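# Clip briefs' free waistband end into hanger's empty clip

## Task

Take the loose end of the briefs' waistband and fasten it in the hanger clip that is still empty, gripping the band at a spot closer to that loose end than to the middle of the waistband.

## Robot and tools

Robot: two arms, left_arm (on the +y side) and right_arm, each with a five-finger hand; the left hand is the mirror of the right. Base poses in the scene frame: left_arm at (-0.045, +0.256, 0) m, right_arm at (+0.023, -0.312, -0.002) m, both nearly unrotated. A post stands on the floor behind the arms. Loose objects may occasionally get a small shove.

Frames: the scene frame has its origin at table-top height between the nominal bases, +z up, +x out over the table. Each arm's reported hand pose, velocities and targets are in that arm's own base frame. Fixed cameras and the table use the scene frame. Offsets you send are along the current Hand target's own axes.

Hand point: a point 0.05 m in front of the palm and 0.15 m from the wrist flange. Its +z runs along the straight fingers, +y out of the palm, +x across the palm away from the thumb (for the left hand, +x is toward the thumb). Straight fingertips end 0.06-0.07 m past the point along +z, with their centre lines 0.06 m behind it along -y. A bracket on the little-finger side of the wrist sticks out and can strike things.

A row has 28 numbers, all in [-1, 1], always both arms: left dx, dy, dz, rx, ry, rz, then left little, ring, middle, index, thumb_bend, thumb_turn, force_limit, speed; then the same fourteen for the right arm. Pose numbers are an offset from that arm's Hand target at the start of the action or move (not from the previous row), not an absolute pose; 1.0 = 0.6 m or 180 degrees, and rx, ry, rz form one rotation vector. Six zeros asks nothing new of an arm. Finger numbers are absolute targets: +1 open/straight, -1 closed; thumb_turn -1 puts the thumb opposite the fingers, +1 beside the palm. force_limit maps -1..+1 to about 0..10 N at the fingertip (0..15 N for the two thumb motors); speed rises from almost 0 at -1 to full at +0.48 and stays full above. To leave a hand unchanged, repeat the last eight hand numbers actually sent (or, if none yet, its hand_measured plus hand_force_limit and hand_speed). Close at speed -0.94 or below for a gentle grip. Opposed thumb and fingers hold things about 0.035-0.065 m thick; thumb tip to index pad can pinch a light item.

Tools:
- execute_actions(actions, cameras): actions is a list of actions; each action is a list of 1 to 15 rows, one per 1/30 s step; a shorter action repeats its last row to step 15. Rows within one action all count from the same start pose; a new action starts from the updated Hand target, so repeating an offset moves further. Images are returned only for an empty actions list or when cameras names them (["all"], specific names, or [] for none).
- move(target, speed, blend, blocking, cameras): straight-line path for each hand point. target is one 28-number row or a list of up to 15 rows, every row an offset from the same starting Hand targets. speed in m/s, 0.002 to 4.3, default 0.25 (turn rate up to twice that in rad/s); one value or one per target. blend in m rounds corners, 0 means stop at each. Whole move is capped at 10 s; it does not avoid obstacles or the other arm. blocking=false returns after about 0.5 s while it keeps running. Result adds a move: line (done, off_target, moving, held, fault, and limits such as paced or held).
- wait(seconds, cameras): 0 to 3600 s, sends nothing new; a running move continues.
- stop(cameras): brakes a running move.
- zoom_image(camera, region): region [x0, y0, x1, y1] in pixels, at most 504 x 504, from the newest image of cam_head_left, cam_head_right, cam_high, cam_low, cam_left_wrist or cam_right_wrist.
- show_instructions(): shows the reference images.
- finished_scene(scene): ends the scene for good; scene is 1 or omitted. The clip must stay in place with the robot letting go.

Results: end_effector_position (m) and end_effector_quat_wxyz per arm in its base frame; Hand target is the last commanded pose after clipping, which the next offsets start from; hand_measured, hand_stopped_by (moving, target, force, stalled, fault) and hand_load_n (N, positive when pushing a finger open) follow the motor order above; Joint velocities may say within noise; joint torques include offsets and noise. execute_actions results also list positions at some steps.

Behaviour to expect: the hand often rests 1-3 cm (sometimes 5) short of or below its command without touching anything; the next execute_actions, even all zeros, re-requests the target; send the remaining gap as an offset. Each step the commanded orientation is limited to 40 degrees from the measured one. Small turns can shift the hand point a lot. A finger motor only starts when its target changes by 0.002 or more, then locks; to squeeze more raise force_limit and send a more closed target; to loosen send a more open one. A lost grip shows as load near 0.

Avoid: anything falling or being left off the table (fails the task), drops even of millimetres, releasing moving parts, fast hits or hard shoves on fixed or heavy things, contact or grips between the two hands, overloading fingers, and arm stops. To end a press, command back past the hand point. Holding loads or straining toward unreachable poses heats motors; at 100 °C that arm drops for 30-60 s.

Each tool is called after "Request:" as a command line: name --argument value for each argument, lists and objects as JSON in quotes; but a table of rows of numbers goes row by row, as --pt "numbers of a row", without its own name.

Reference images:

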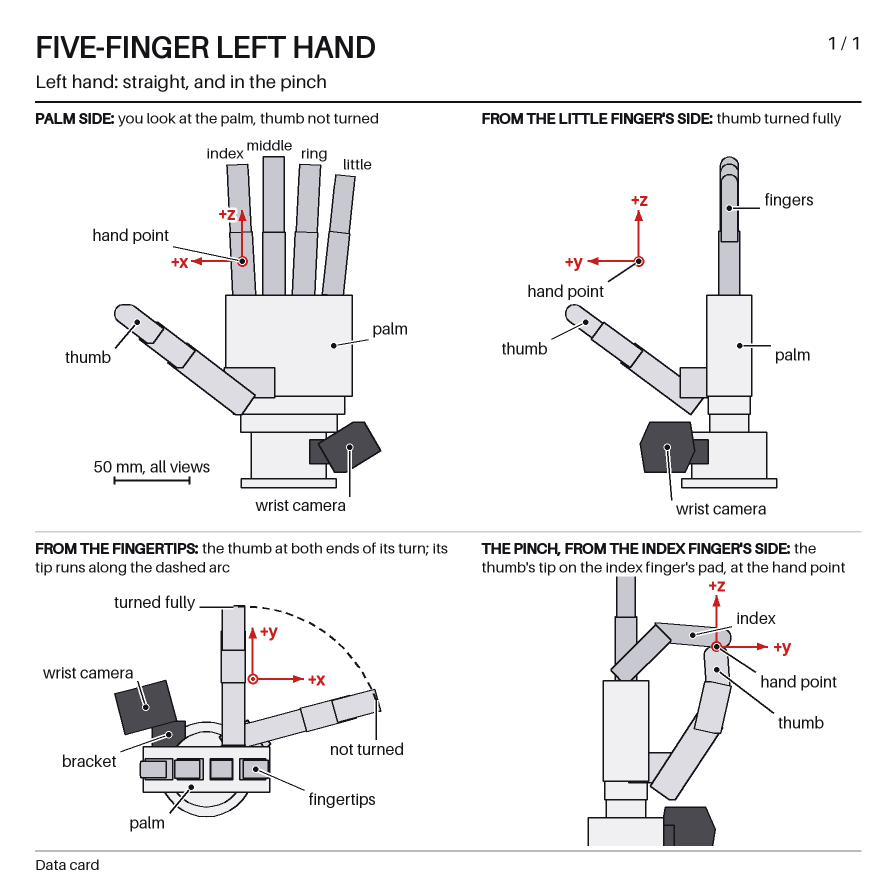

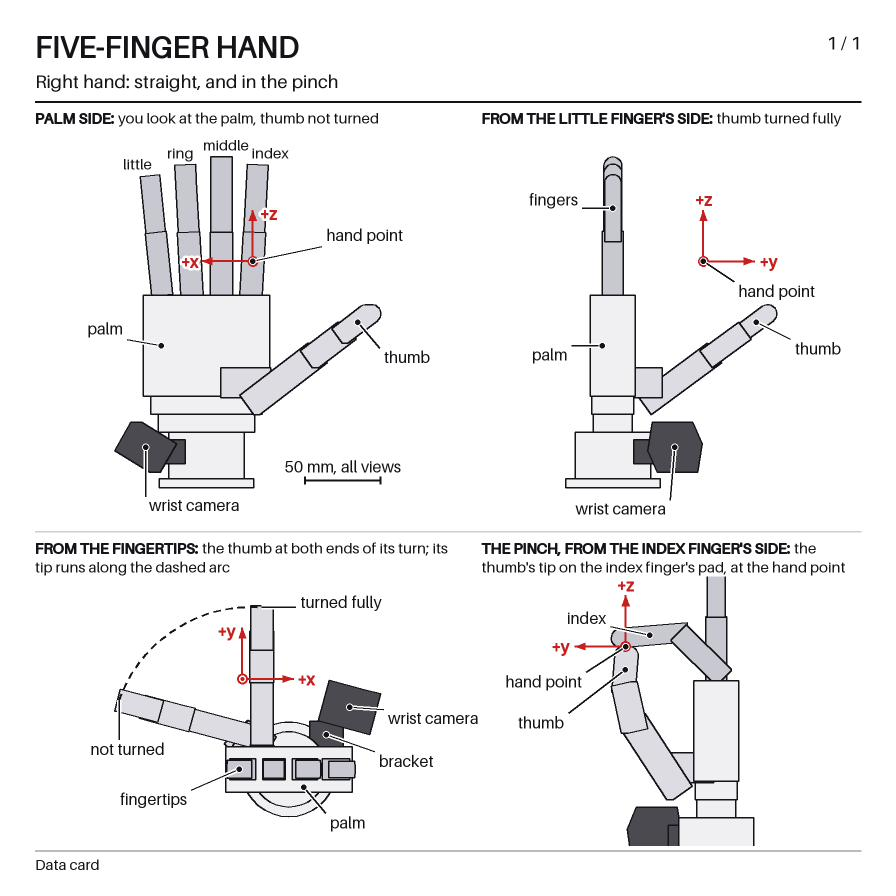

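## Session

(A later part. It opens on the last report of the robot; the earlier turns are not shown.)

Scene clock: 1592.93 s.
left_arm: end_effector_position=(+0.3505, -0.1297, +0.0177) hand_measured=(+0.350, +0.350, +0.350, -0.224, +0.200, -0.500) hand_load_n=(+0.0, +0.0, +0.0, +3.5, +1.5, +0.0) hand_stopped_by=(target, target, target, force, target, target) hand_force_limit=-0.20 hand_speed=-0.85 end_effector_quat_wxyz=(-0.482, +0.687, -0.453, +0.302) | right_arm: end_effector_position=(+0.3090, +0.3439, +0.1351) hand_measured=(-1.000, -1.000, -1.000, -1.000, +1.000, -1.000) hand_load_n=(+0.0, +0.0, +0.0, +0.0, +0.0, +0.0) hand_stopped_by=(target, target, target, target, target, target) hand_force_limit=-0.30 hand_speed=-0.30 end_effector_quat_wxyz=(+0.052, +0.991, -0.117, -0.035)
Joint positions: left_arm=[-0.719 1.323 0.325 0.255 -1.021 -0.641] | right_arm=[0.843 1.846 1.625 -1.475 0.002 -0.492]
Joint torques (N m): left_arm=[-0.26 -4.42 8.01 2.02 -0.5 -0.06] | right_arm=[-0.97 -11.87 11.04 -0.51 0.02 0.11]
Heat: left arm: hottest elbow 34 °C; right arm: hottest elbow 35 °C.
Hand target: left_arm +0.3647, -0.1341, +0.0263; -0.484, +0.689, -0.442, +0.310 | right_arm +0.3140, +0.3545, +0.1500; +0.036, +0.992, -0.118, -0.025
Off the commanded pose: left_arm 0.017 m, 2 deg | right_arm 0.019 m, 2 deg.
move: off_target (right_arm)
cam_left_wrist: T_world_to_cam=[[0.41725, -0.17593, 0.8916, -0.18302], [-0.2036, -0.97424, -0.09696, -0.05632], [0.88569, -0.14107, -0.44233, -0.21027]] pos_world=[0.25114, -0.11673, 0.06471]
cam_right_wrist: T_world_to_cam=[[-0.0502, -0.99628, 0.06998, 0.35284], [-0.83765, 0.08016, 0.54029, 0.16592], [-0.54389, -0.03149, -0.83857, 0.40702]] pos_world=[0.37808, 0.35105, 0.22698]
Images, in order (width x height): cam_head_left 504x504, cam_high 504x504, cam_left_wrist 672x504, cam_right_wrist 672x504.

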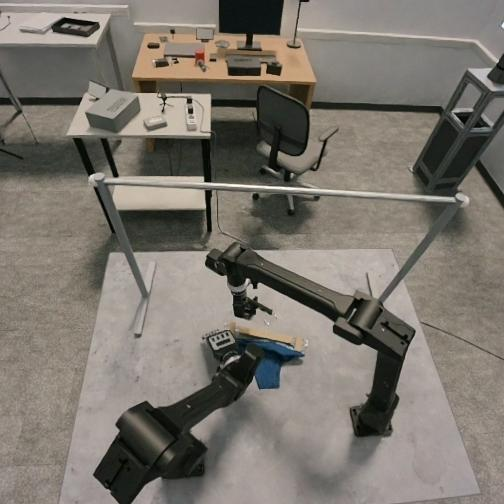

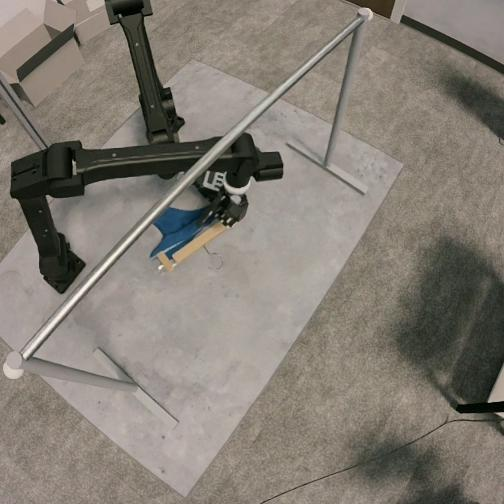

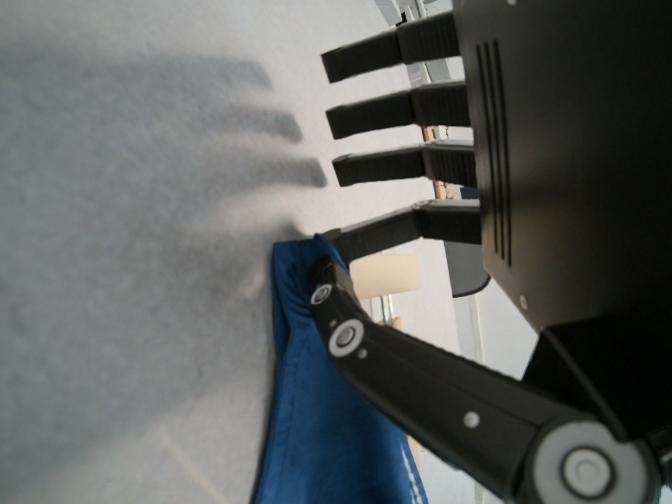

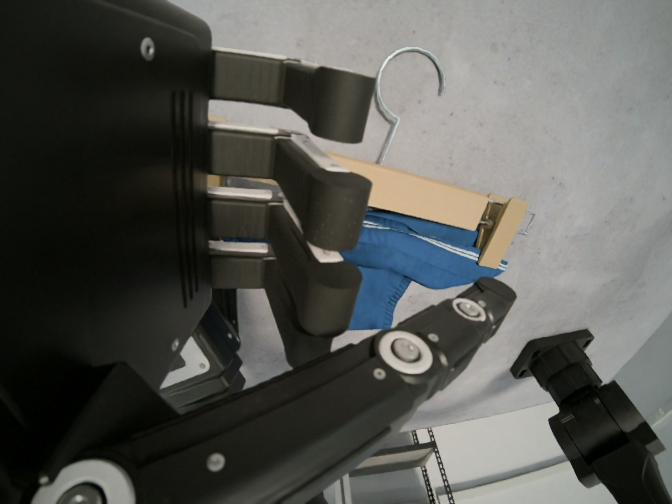

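Request:
move --pt "0 0 0 0 0 0 0.35 0.35 0.35 -0.35 0.2 -0.5 -0.2 -0.85 -0.0069 0.0129 -0.166 0 0 0 -1 -1 -1 -1 1 -1 -0.3 -0.3" --pt "0 0 0 0 0 0 0.35 0.35 0.35 -0.35 0.2 -0.5 -0.2 -0.85 0.1123 0.2484 -0.1525 0 0 0 -1 -1 -1 -1 1 -1 -0.3 -0.3" --speed 0.15 --blend 0.03 --cameras '["cam_left_wrist","cam_right_wrist","cam_head_left","cam_high","cam_head_right"]'

Request:
zoom_image --camera "cam_high" --region '[140, 170, 270, 280]'

Request:
zoom_image --camera "cam_head_left" --region '[190, 290, 320, 400]'

Request:
zoom_image --camera "cam_head_right" --region '[190, 290, 320, 400]'

Scene clock: 1602.33 s.
left_arm: end_effector_position=(+0.3505, -0.1297, +0.0177) hand_measured=(+0.350, +0.350, +0.350, -0.224, +0.200, -0.500) hand_load_n=(+0.0, +0.0, -0.5, +3.5, +1.5, +0.0) hand_stopped_by=(target, target, target, force, target, target) hand_force_limit=-0.20 hand_speed=-0.85 end_effector_quat_wxyz=(-0.482, +0.687, -0.453, +0.302) | right_arm: end_effector_position=(+0.3509, +0.2017, +0.2485) hand_measured=(-1.000, -1.000, -1.000, -1.000, +1.000, -1.000) hand_load_n=(+0.0, +0.0, +0.0, +0.0, +0.0, +0.0) hand_stopped_by=(target, target, target, target, target, target) hand_force_limit=-0.30 hand_speed=-0.30 end_effector_quat_wxyz=(+0.038, +0.991, -0.123, -0.028)
Joint positions: left_arm=[-0.719 1.323 0.325 0.255 -1.021 -0.641] | right_arm=[0.579 1.629 1.64 -1.674 0.022 -0.745]
Joint torques (N m): left_arm=[-0.32 -4.48 8.01 2.02 -0.5 -0.06] | right_arm=[-1.26 -10.81 8.05 0.02 0.17 -0.04]
Heat: left arm: hottest elbow 34 °C; right arm: hottest elbow 36 °C.
Hand target: left_arm +0.3647, -0.1341, +0.0263; -0.484, +0.689, -0.442, +0.310 | right_arm +0.3501, +0.2003, +0.2500; +0.036, +0.992, -0.118, -0.025
Off the commanded pose: left_arm 0.017 m, 2 deg | right_arm 0.002 m, 1 deg.
move: done
cam_left_wrist: T_world_to_cam=[[0.41725, -0.17593, 0.8916, -0.18302], [-0.2036, -0.97424, -0.09696, -0.05632], [0.88569, -0.14107, -0.44233, -0.21027]] pos_world=[0.25114, -0.11673, 0.06471]
cam_right_wrist: T_world_to_cam=[[-0.06187, -0.9971, 0.04436, 0.21594], [-0.8465, 0.07597, 0.52693, 0.15841], [-0.52877, -0.00495, -0.84875, 0.51232]] pos_world=[0.41835, 0.20582, 0.34178]
Images, in order (width x height): cam_head_left 504x504, cam_head_right 504x504, cam_high 504x504, cam_left_wrist 672x504, cam_right_wrist 672x504.

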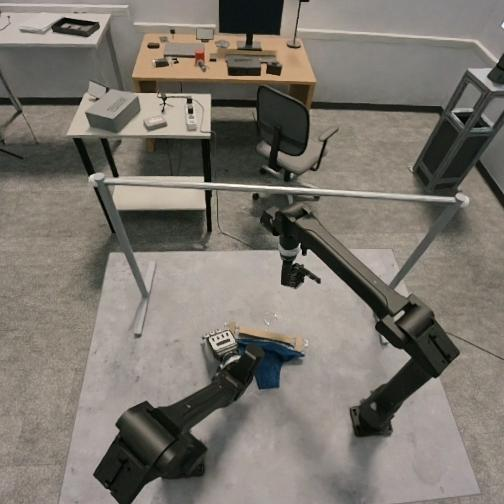

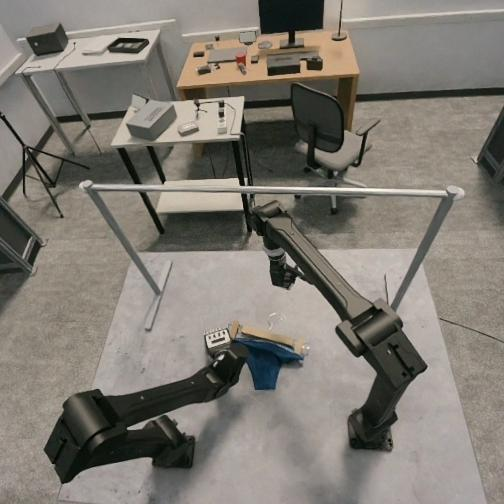

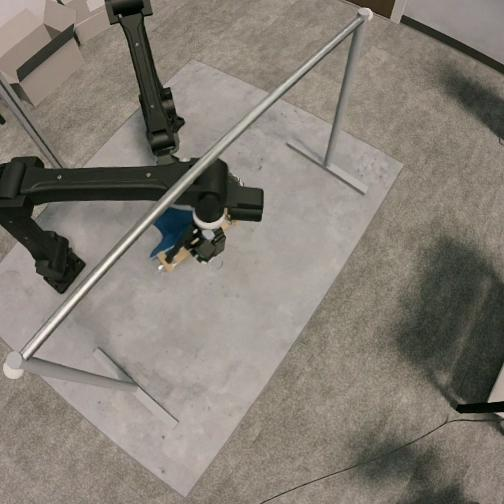

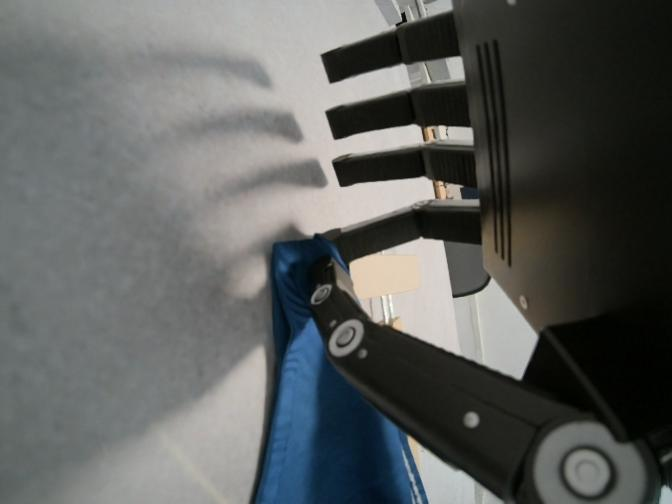

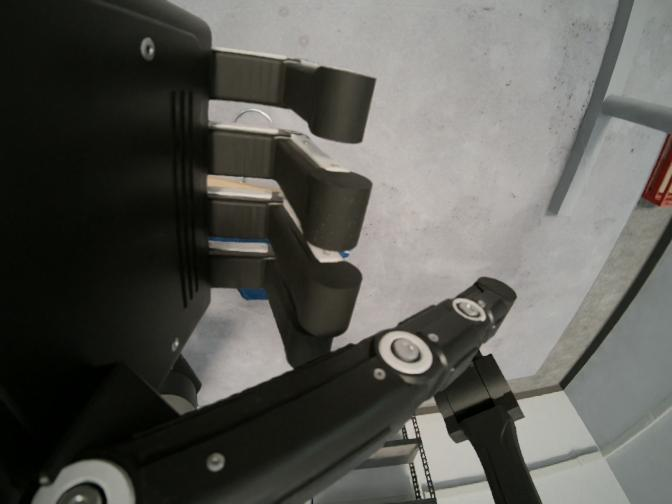

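Scaled by 3.877 from the camera's image (finer frame: 720x720).

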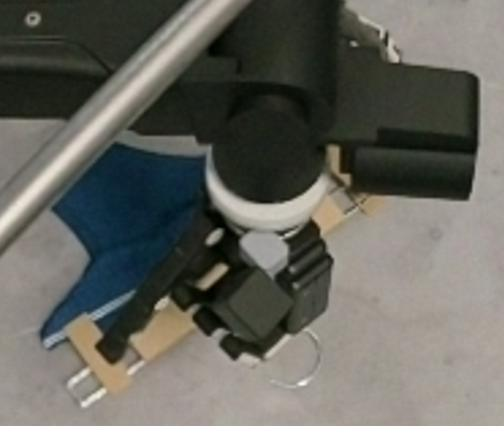

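Scaled by 3.877 from the camera's image (finer frame: 720x720).

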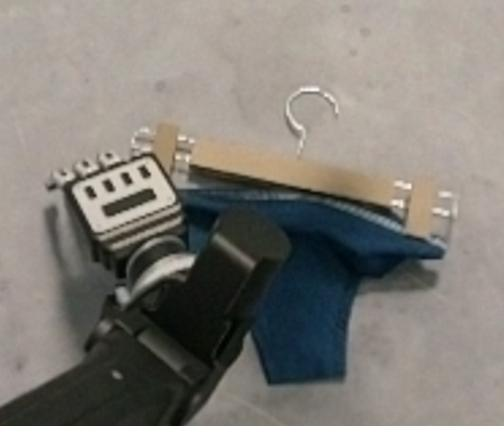

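Scaled by 3.877 from the camera's image (finer frame: 720x720).

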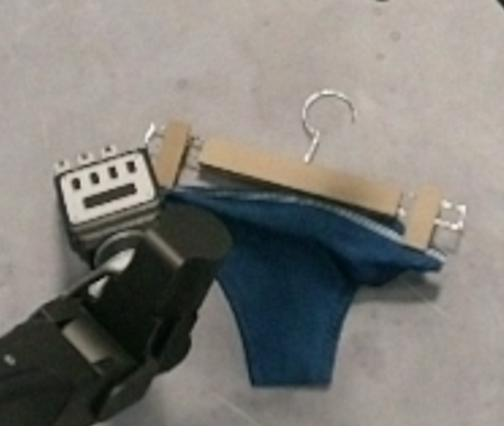

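Request:
move --target '[0,0,0,0,0,0,0.35,0.35,0.35,0.0,0.2,-0.5,-0.2,-0.85,0,0,0,0,0,0,-1,-1,-1,-1,1,-1,-0.3,-0.3]' --speed 0.04 --cameras '["cam_left_wrist","cam_head_right"]'

Request:
zoom_image --camera "cam_left_wrist" --region '[270, 210, 430, 350]'

Request:
zoom_image --camera "cam_head_right" --region '[190, 290, 320, 400]'

Scene clock: 1616.17 s.
left_arm: end_effector_position=(+0.3506, -0.1290, +0.0174) hand_measured=(+0.350, +0.350, +0.350, +0.000, +0.200, -0.500) hand_load_n=(+0.0, +0.0, +0.0, +0.0, +0.0, +0.0) hand_stopped_by=(target, target, target, target, target, target) hand_force_limit=-0.20 hand_speed=-0.85 end_effector_quat_wxyz=(-0.482, +0.687, -0.453, +0.301) | right_arm: end_effector_position=(+0.3509, +0.2017, +0.2485) hand_measured=(-1.000, -1.000, -1.000, -1.000, +1.000, -1.000) hand_load_n=(+0.0, +0.5, +0.0, +0.0, +0.0, +0.0) hand_stopped_by=(target, target, target, target, target, target) hand_force_limit=-0.30 hand_speed=-0.30 end_effector_quat_wxyz=(+0.038, +0.991, -0.122, -0.028)
Joint positions: left_arm=[-0.718 1.323 0.325 0.255 -1.021 -0.639] | right_arm=[0.579 1.629 1.64 -1.674 0.022 -0.746]
Joint torques (N m): left_arm=[-0.44 -4.48 8.01 2.02 -0.5 -0.08] | right_arm=[-1.44 -10.4 8.03 0.05 0.16 -0.03]
Heat: left arm: hottest elbow 35 °C; right arm: hottest elbow 37 °C.
Hand target: left_arm +0.3647, -0.1342, +0.0262; -0.484, +0.689, -0.442, +0.310 | right_arm +0.3501, +0.2003, +0.2500; +0.036, +0.992, -0.118, -0.025
Off the commanded pose: left_arm 0.017 m, 2 deg | right_arm 0.002 m, 1 deg.
move: done
cam_left_wrist: T_world_to_cam=[[0.41849, -0.17711, 0.89078, -0.18327], [-0.20281, -0.97426, -0.09843, -0.05592], [0.88528, -0.13947, -0.44364, -0.20996]] pos_world=[0.25123, -0.11623, 0.06461]
Images, in order (width x height): cam_head_right 504x504, cam_left_wrist 672x504.

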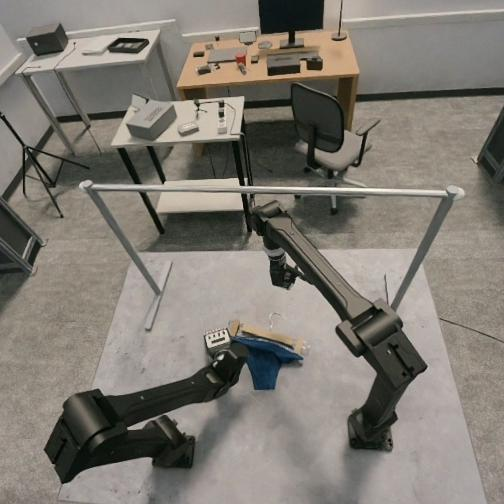

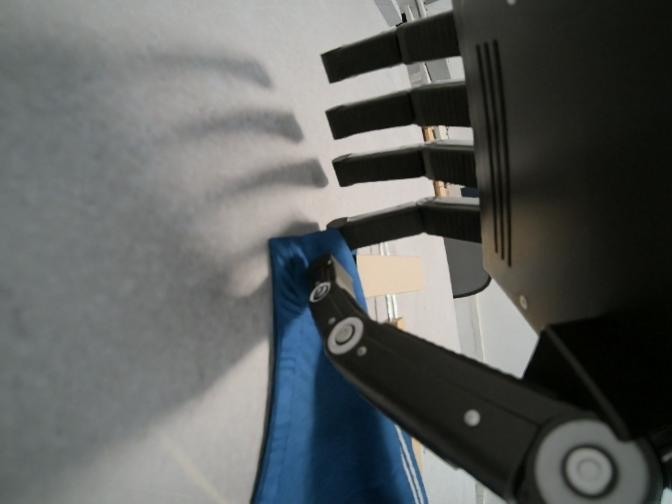

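Scaled by 3.150 from the camera's image (finer frame: 960x720).

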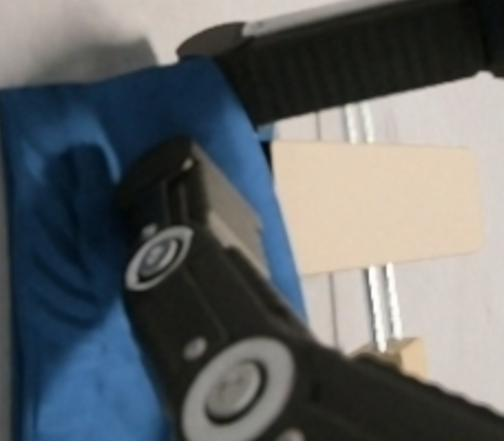

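Scaled by 3.877 from the camera's image (finer frame: 720x720).

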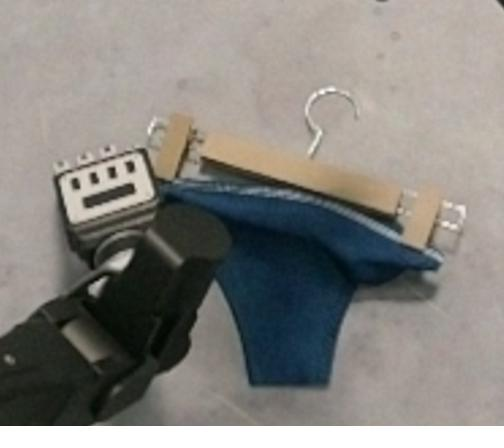

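Request:
move --target '[-0.00846,-0.05647,-0.03984,0,0,0,0.35,0.35,0.35,0.0,0.2,-0.5,-0.2,-0.85,0,0,0,0,0,0,-1,-1,-1,-1,1,-1,-0.3,-0.3]' --speed 0.05 --cameras '["cam_left_wrist","cam_head_right"]'

Request:
zoom_image --camera "cam_left_wrist" --region '[250, 150, 502, 350]'

Request:
zoom_image --camera "cam_head_right" --region '[190, 290, 320, 400]'

Scene clock: 1623.63 s.
left_arm: end_effector_position=(+0.3424, -0.1196, +0.0503) hand_measured=(+0.350, +0.350, +0.350, +0.000, +0.200, -0.500) hand_load_n=(+0.0, +0.0, +0.0, +0.0, +0.0, +0.0) hand_stopped_by=(target, target, target, target, target, target) hand_force_limit=-0.20 hand_speed=-0.85 end_effector_quat_wxyz=(-0.488, +0.688, -0.451, +0.292) | right_arm: end_effector_position=(+0.3509, +0.2017, +0.2485) hand_measured=(-1.000, -1.000, -1.000, -1.000, +1.000, -1.000) hand_load_n=(+0.0, +0.0, +0.0, +0.5, +0.0, +0.0) hand_stopped_by=(target, target, target, target, target, target) hand_force_limit=-0.30 hand_speed=-0.30 end_effector_quat_wxyz=(+0.038, +0.991, -0.122, -0.028)
Joint positions: left_arm=[-0.721 1.156 0.346 0.039 -1.04 -0.657] | right_arm=[0.579 1.629 1.64 -1.674 0.022 -0.746]
Joint torques (N m): left_arm=[-2.26 -4.78 9.83 0.73 -0.6 -0.28] | right_arm=[-1.44 -10.34 7.98 0.03 0.17 -0.03]
Heat: left arm: hottest elbow 35 °C; right arm: hottest elbow 37 °C.
Hand target: left_arm +0.3526, -0.1342, +0.0662; -0.484, +0.689, -0.442, +0.310 | right_arm +0.3501, +0.2003, +0.2500; +0.036, +0.992, -0.118, -0.025
Off the commanded pose: left_arm 0.024 m, 2 deg | right_arm 0.002 m, 1 deg.
move: off_target (left_arm)
cam_left_wrist: T_world_to_cam=[[0.42618, -0.1813, 0.88628, -0.2103], [-0.18663, -0.97626, -0.10996, -0.05042], [0.88518, -0.11854, -0.4499, -0.18394]] pos_world=[0.24304, -0.10915, 0.09808]
Images, in order (width x height): cam_head_right 504x504, cam_left_wrist 672x504.

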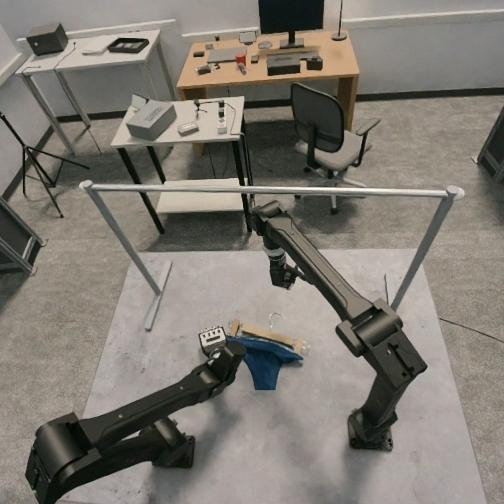

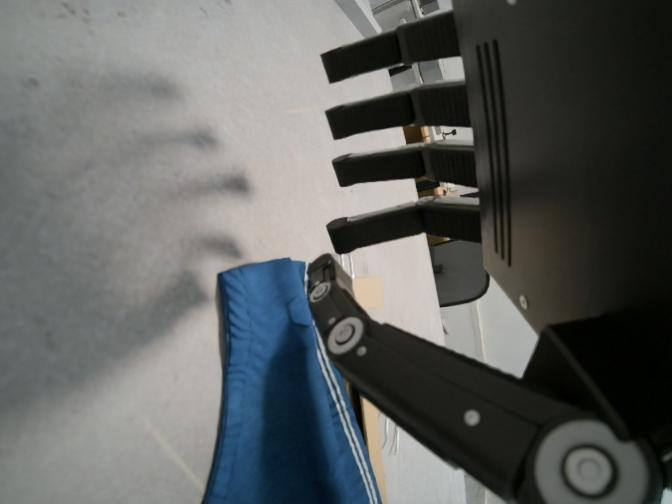

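Scaled by 2.000 from the camera's image (finer frame: 960x720).

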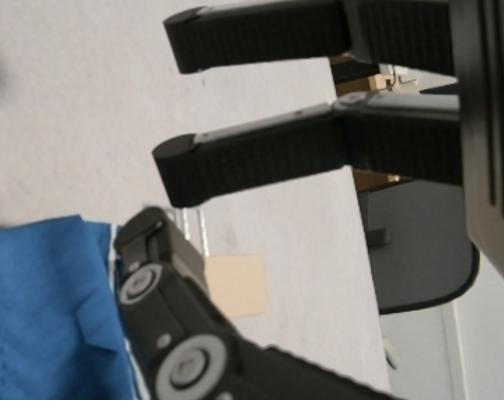

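Scaled by 3.877 from the camera's image (finer frame: 720x720).

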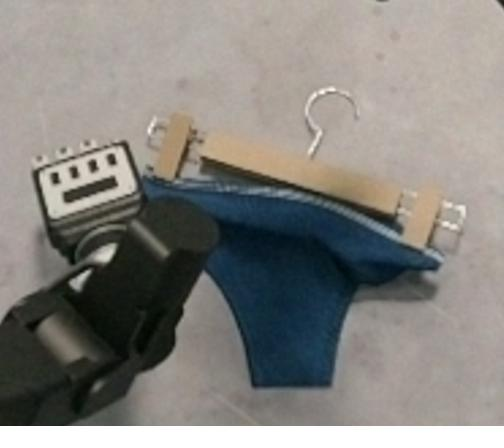

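Request:
move --target '[-0.1027,-0.104,-0.1043,0,0,0,0.35,0.35,0.35,0.0,0.2,-0.5,-0.2,-0.85,0,0,0,0,0,0,-1,-1,-1,-1,1,-1,-0.3,-0.3]' --speed 0.12 --cameras '["cam_left_wrist","cam_head_right","cam_head_left","cam_high"]'

Request:
zoom_image --camera "cam_left_wrist" --region '[200, 150, 452, 400]'

Request:
zoom_image --camera "cam_head_right" --region '[210, 300, 320, 400]'

Request:
zoom_image --camera "cam_head_left" --region '[210, 300, 320, 400]'

Scene clock: 1630.37 s.
left_arm: end_effector_position=(+0.2852, -0.0817, +0.1223) hand_measured=(+0.350, +0.350, +0.350, +0.000, +0.200, -0.500) hand_load_n=(+0.0, +0.0, +0.0, +0.0, +0.0, +0.0) hand_stopped_by=(target, target, target, target, target, target) hand_force_limit=-0.20 hand_speed=-0.85 end_effector_quat_wxyz=(-0.489, +0.687, -0.453, +0.289) | right_arm: end_effector_position=(+0.3509, +0.2017, +0.2485) hand_measured=(-1.000, -1.000, -1.000, -1.000, +1.000, -1.000) hand_load_n=(+0.0, +0.5, +0.5, +0.0, +0.0, +0.0) hand_stopped_by=(target, target, target, target, target, target) hand_force_limit=-0.30 hand_speed=-0.30 end_effector_quat_wxyz=(+0.038, +0.991, -0.122, -0.028)
Joint positions: left_arm=[-0.773 0.673 0.366 -0.537 -1.077 -0.732] | right_arm=[0.579 1.629 1.64 -1.674 0.022 -0.746]
Joint torques (N m): left_arm=[-2.26 -0.85 12.72 0.68 -0.65 -0.26] | right_arm=[-1.44 -10.17 7.99 0.05 0.16 -0.03]
Heat: left arm: hottest elbow 35 °C; right arm: hottest elbow 38 °C.
Hand target: left_arm +0.2926, -0.0939, +0.1461; -0.484, +0.689, -0.442, +0.310 | right_arm +0.3501, +0.2003, +0.2500; +0.036, +0.992, -0.118, -0.025
Off the commanded pose: left_arm 0.028 m, 3 deg | right_arm 0.002 m, 1 deg.
move: off_target (left_arm)
cam_left_wrist: T_world_to_cam=[[0.4308, -0.18733, 0.88279, -0.24424], [-0.18704, -0.97551, -0.11573, -0.01522], [0.88285, -0.11526, -0.45529, -0.09487]] pos_world=[0.18613, -0.07154, 0.17066]
Images, in order (width x height): cam_head_left 504x504, cam_head_right 504x504, cam_high 504x504, cam_left_wrist 672x504.

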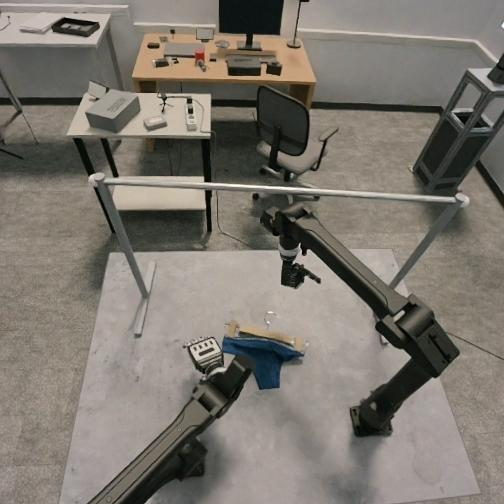

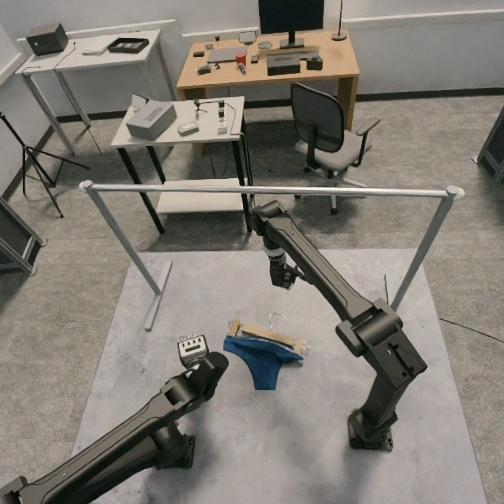

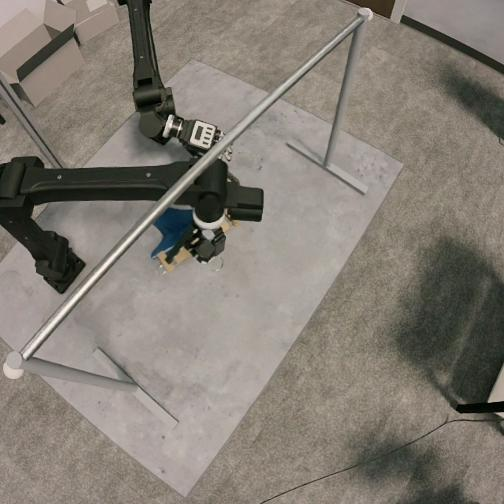

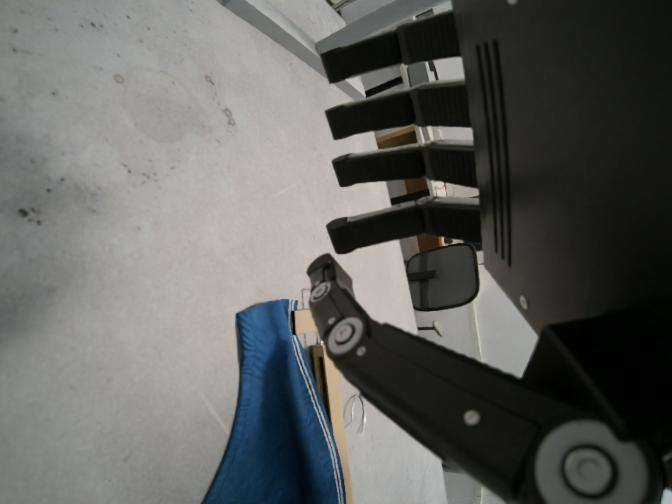

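Scaled by 2.000 from the camera's image (finer frame: 960x720).

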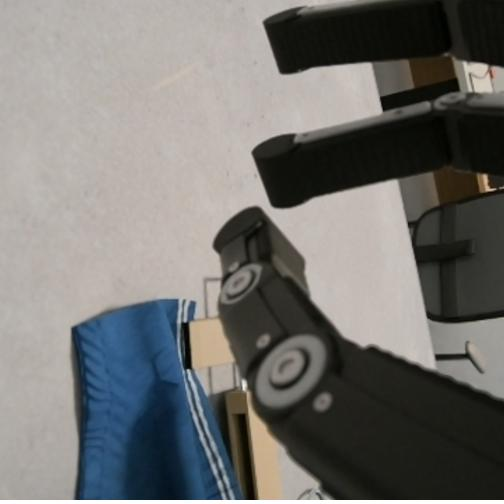

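Scaled by 4.582 from the camera's image (finer frame: 720x720).

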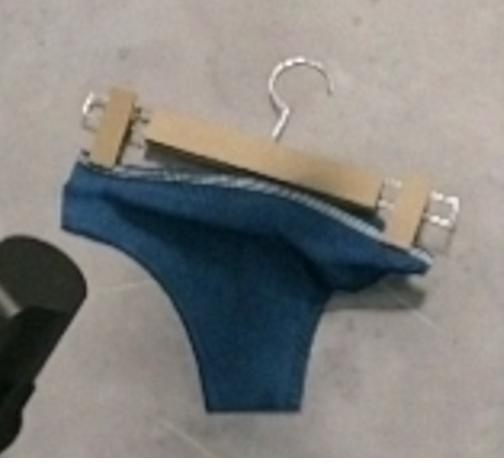

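Scaled by 4.582 from the camera's image (finer frame: 720x720).

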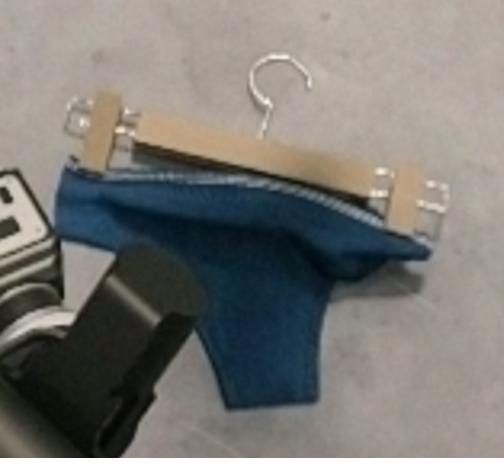

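Request:
zoom_image --camera "cam_left_wrist" --region '[225, 280, 345, 370]'

Request:
zoom_image --camera "cam_head_left" --region '[218, 310, 268, 360]'

Request:
zoom_image --camera "cam_head_right" --region '[215, 310, 265, 360]'

Scaled by 4.200 from the camera's image (finer frame: 960x720).

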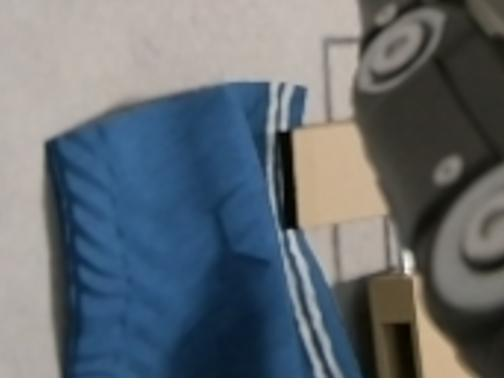

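Scaled by 10.080 from the camera's image (finer frame: 720x720).

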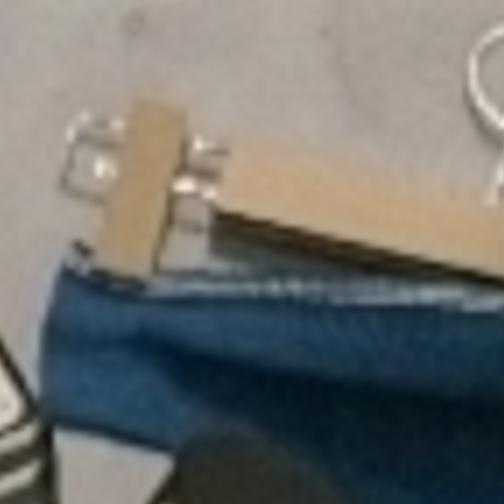

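Scaled by 10.080 from the camera's image (finer frame: 720x720).

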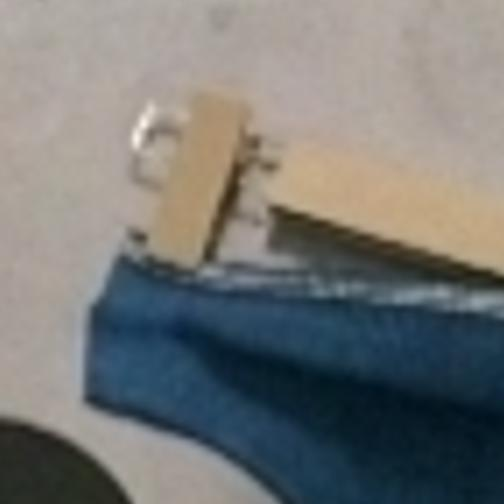

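Request:
finished_scene --scene 1

The scene is finished: the task was done.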